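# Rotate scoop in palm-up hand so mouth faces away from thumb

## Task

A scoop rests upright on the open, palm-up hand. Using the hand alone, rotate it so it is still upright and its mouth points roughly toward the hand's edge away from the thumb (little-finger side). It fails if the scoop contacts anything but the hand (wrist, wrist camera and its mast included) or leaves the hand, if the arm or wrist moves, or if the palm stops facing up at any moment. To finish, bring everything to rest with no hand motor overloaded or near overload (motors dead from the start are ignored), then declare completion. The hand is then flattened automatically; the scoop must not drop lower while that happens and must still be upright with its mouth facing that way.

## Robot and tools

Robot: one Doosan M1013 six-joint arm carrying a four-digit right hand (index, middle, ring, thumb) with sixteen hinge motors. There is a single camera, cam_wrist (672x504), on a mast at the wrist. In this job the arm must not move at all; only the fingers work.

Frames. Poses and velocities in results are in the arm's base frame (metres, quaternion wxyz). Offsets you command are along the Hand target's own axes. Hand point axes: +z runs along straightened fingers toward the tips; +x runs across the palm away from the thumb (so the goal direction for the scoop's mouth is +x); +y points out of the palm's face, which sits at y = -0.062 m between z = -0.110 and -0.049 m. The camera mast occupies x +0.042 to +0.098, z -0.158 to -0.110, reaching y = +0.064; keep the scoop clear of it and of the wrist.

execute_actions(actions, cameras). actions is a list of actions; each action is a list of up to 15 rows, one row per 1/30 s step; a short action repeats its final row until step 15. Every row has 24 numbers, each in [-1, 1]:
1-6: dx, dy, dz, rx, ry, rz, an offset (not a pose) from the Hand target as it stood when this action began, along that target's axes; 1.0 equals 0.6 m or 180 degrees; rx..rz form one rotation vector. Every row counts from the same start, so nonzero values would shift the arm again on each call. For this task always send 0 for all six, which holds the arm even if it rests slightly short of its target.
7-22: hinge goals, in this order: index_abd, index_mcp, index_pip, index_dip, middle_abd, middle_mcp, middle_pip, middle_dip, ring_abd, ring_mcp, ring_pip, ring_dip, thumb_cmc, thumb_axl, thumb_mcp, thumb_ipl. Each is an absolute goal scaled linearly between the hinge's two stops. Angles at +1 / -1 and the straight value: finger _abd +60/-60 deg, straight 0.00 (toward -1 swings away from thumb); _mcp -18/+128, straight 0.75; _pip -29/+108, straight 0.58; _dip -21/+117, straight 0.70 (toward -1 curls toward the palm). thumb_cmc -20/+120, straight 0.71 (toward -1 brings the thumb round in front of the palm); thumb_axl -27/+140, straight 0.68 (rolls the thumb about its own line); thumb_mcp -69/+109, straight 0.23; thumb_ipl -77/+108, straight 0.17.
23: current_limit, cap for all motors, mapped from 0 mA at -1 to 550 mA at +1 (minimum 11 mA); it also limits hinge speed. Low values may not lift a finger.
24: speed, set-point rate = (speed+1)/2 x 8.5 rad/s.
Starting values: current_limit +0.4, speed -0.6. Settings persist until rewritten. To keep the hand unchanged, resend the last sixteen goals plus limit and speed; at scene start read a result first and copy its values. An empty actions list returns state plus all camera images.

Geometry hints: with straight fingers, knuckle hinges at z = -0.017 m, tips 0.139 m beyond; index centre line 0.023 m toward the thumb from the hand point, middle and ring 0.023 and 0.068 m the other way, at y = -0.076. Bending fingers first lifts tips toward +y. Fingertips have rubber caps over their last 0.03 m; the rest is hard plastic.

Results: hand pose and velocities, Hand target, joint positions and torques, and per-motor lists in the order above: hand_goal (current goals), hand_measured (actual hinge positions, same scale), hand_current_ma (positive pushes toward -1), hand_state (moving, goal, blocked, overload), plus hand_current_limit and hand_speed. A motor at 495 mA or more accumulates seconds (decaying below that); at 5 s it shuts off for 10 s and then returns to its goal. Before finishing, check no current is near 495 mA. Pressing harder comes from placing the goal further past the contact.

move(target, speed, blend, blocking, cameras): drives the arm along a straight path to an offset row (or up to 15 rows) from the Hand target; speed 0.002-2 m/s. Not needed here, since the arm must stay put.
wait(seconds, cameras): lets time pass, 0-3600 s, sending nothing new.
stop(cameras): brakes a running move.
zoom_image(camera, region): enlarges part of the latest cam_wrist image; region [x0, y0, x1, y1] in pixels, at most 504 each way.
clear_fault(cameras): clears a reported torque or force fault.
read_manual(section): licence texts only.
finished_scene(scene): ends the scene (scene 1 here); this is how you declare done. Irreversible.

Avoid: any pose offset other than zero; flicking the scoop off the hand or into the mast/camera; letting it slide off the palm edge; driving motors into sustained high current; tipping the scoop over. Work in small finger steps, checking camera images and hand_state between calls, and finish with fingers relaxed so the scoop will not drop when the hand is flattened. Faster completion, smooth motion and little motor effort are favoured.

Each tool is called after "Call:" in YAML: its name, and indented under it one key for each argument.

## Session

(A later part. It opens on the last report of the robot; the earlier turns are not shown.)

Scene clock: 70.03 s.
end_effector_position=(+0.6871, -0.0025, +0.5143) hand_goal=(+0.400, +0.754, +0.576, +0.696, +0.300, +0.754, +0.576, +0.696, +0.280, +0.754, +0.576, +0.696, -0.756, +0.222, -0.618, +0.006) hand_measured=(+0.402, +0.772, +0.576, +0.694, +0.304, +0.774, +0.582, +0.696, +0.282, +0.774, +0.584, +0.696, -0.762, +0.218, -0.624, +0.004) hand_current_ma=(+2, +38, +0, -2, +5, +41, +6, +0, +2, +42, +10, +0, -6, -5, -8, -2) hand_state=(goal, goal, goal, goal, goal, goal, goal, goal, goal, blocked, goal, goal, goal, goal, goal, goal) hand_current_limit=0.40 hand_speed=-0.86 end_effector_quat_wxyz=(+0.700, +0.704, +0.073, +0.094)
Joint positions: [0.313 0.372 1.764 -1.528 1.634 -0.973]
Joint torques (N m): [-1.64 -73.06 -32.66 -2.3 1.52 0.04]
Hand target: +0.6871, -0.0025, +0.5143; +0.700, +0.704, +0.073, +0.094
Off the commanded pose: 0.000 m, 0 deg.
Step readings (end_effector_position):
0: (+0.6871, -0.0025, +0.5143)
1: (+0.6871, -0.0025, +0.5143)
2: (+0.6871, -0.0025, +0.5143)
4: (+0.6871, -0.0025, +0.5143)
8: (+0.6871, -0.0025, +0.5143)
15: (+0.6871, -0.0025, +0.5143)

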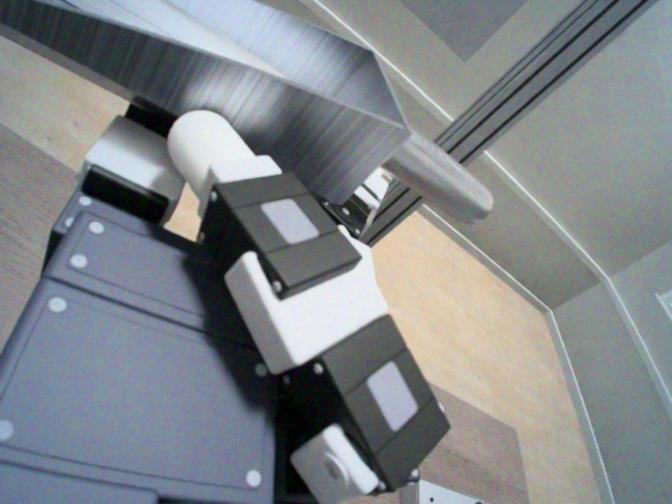

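Call:
execute_actions:
  actions:
    - [[0,0,0,0,0,0,0.0,0.754,0.576,0.696,0.0,0.754,0.576,0.696,0.0,0.754,0.576,0.696,-0.757,0.222,-0.618,0.005,0.4,-0.86]]
  cameras: ["cam_wrist"]

Call:
zoom_image:
  camera: "cam_wrist"
  region: [0, 0, 252, 189]

Call:
zoom_image:
  camera: "cam_wrist"
  region: [300, 60, 520, 260]

Scene clock: 71.37 s.
end_effector_position=(+0.6871, -0.0025, +0.5143) hand_goal=(+0.000, +0.754, +0.576, +0.696, +0.000, +0.754, +0.576, +0.696, +0.000, +0.754, +0.576, +0.696, -0.756, +0.222, -0.618, +0.006) hand_measured=(+0.002, +0.772, +0.576, +0.694, +0.006, +0.774, +0.582, +0.696, +0.002, +0.774, +0.584, +0.696, -0.762, +0.218, -0.624, +0.004) hand_current_ma=(+2, +38, +0, -2, +6, +41, +6, +0, +2, +42, +10, +0, -6, -5, -8, -2) hand_state=(goal, goal, goal, goal, goal, blocked, goal, goal, goal, blocked, goal, goal, goal, goal, goal, goal) hand_current_limit=0.40 hand_speed=-0.86 end_effector_quat_wxyz=(+0.700, +0.704, +0.073, +0.094)
Joint positions: [0.313 0.372 1.764 -1.528 1.634 -0.973]
Joint torques (N m): [-1.18 -72.82 -32.64 -2.32 1.55 0.09]
Hand target: +0.6871, -0.0025, +0.5143; +0.700, +0.704, +0.073, +0.094
Off the commanded pose: 0.000 m, 0 deg.
Step readings (end_effector_position):
0: (+0.6871, -0.0025, +0.5143)
1: (+0.6871, -0.0025, +0.5143)
2: (+0.6871, -0.0025, +0.5143)
4: (+0.6871, -0.0025, +0.5143)
8: (+0.6871, -0.0025, +0.5143)
15: (+0.6871, -0.0025, +0.5143)

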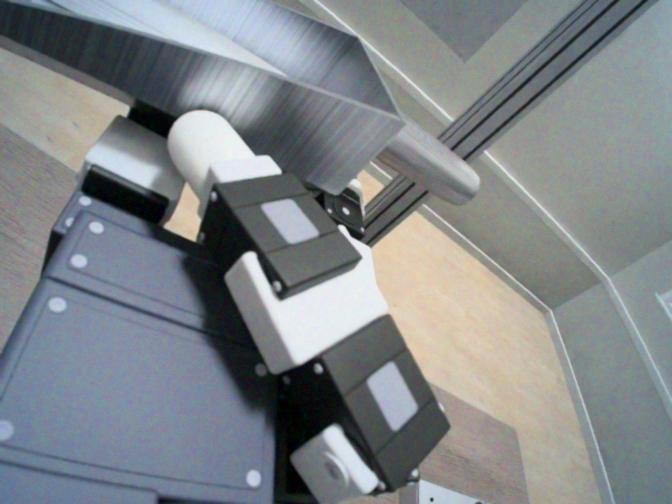

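Scaled by 2.000 from the camera's image (finer frame: 960x720).

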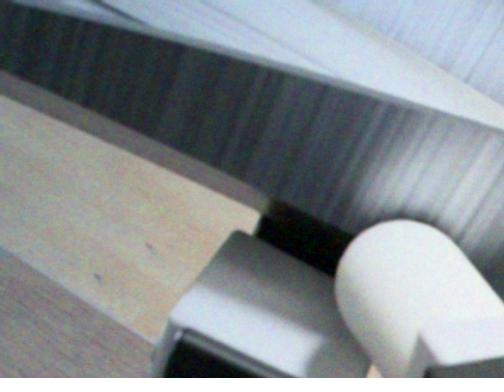

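Scaled by 2.291 from the camera's image (finer frame: 960x720).

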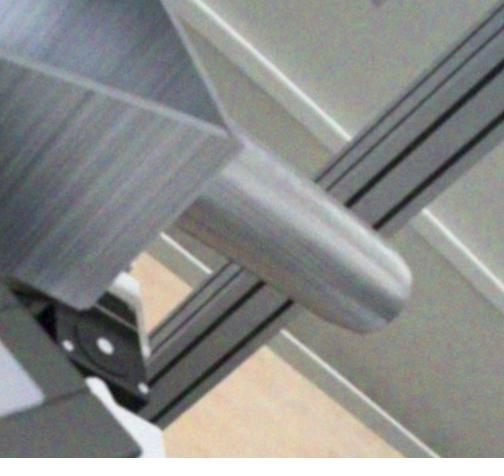

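Call:
zoom_image:
  camera: "cam_wrist"
  region: [340, 90, 500, 230]

Call:
zoom_image:
  camera: "cam_wrist"
  region: [0, 0, 420, 315]

Scaled by 3.150 from the camera's image (finer frame: 960x720).

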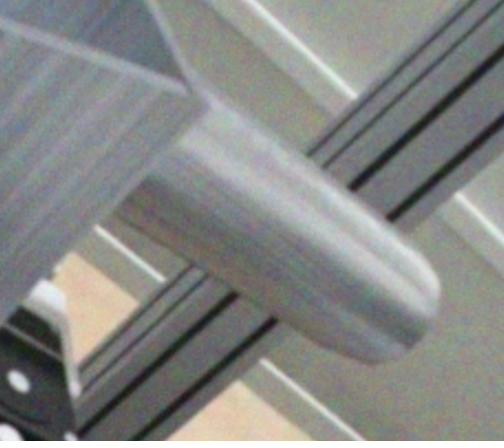

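Scaled by 1.200 from the camera's image (finer frame: 960x720).

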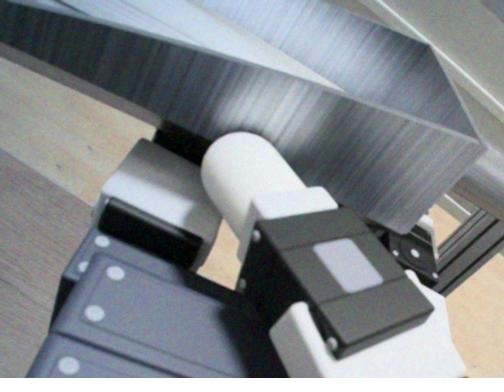

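Call:
execute_actions:
  actions:
    - [[0,0,0,0,0,0,0.0,0.754,0.576,0.696,0.0,0.754,0.576,0.696,0.0,0.754,0.576,0.696,-0.757,0.054,-0.618,0.005,0.4,-0.8]]
    - [[0,0,0,0,0,0,0.0,0.754,0.576,0.696,0.0,0.754,0.576,0.696,0.0,0.754,0.576,0.696,-0.5,0.054,0.0,-0.05,0.4,-0.65]]
    - [[0,0,0,0,0,0,0.0,0.754,0.576,0.696,0.0,0.754,0.576,0.696,0.0,0.754,0.576,0.696,0.714,0.677,0.225,0.168,0.4,-0.55]]
  cameras: ["cam_wrist"]

Call:
zoom_image:
  camera: "cam_wrist"
  region: [0, 0, 300, 225]

Call:
zoom_image:
  camera: "cam_wrist"
  region: [260, 60, 500, 240]

Scene clock: 81.57 s.
end_effector_position=(+0.6871, -0.0025, +0.5143) hand_goal=(+0.000, +0.754, +0.576, +0.696, +0.000, +0.754, +0.576, +0.696, +0.000, +0.754, +0.576, +0.696, +0.714, +0.678, +0.226, +0.168) hand_measured=(+0.002, +0.772, +0.576, +0.694, +0.006, +0.774, +0.582, +0.696, +0.002, +0.774, +0.584, +0.696, +0.722, +0.676, +0.226, +0.166) hand_current_ma=(+2, +38, +0, -2, +6, +41, +6, +0, +2, +42, +10, +0, +13, -2, -1, -2) hand_state=(goal, goal, goal, goal, goal, blocked, goal, goal, goal, blocked, goal, goal, goal, goal, goal, goal) hand_current_limit=0.40 hand_speed=-0.55 end_effector_quat_wxyz=(+0.700, +0.704, +0.073, +0.094)
Joint positions: [0.313 0.372 1.764 -1.528 1.634 -0.973]
Joint torques (N m): [-1.32 -72.92 -32.48 -2.26 1.56 0.04]
Hand target: +0.6871, -0.0025, +0.5143; +0.700, +0.704, +0.073, +0.094
Off the commanded pose: 0.000 m, 0 deg.
Step readings (end_effector_position):
0: (+0.6871, -0.0025, +0.5143)
1: (+0.6871, -0.0025, +0.5143)
2: (+0.6871, -0.0025, +0.5143)
4: (+0.6871, -0.0025, +0.5143)
8: (+0.6871, -0.0025, +0.5143)
15: (+0.6871, -0.0025, +0.5143)
16: (+0.6871, -0.0025, +0.5143)
17: (+0.6871, -0.0025, +0.5143)
19: (+0.6871, -0.0025, +0.5143)
23: (+0.6871, -0.0025, +0.5143)
30: (+0.6871, -0.0025, +0.5143)
31: (+0.6871, -0.0025, +0.5143)
32: (+0.6871, -0.0025, +0.5143)
34: (+0.6871, -0.0025, +0.5143)
38: (+0.6871, -0.0025, +0.5143)
45: (+0.6871, -0.0025, +0.5143)

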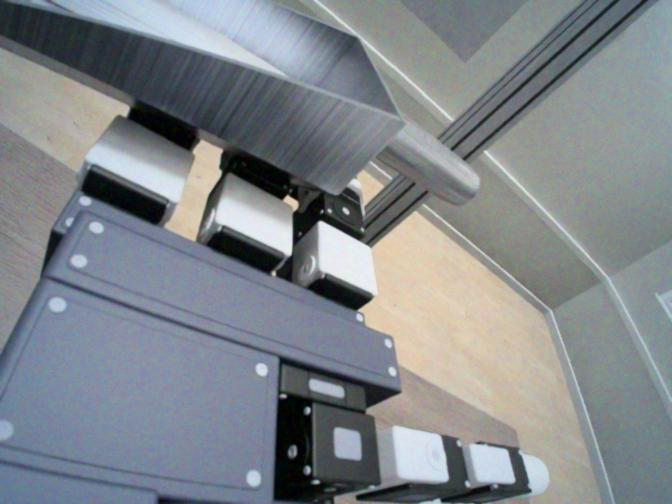

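Scaled by 1.680 from the camera's image (finer frame: 960x720).

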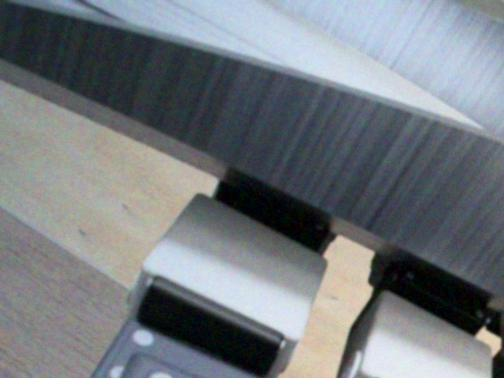

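Scaled by 2.100 from the camera's image (finer frame: 960x720).

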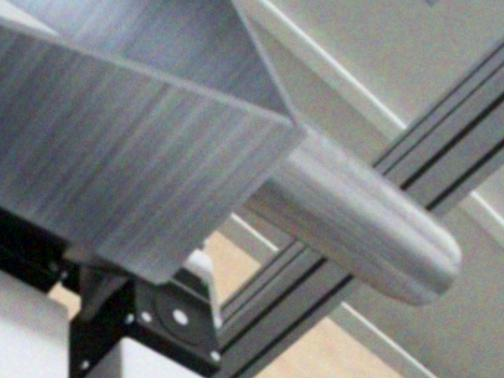

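Call:
zoom_image:
  camera: "cam_wrist"
  region: [60, 80, 260, 240]

Call:
zoom_image:
  camera: "cam_wrist"
  region: [190, 140, 390, 310]

Scaled by 2.520 from the camera's image (finer frame: 960x720).

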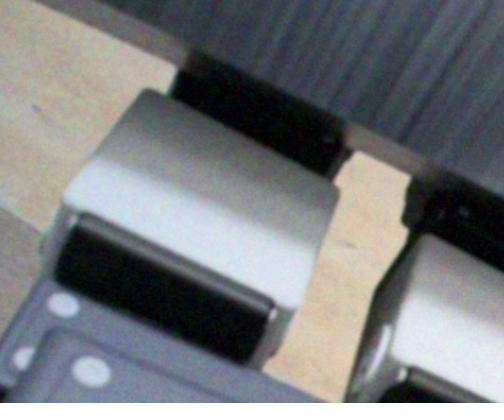

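Scaled by 2.520 from the camera's image (finer frame: 960x720).

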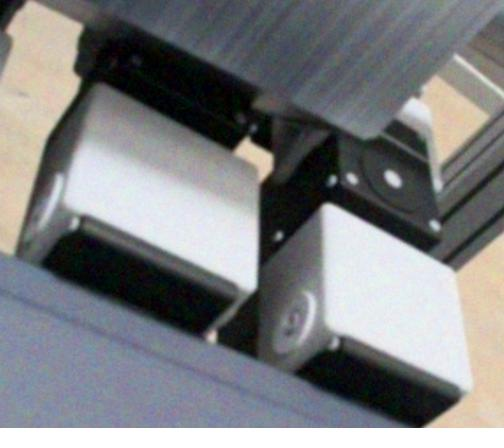

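Call:
finished_scene:
  scene: 2

The scene is finished: the task was done.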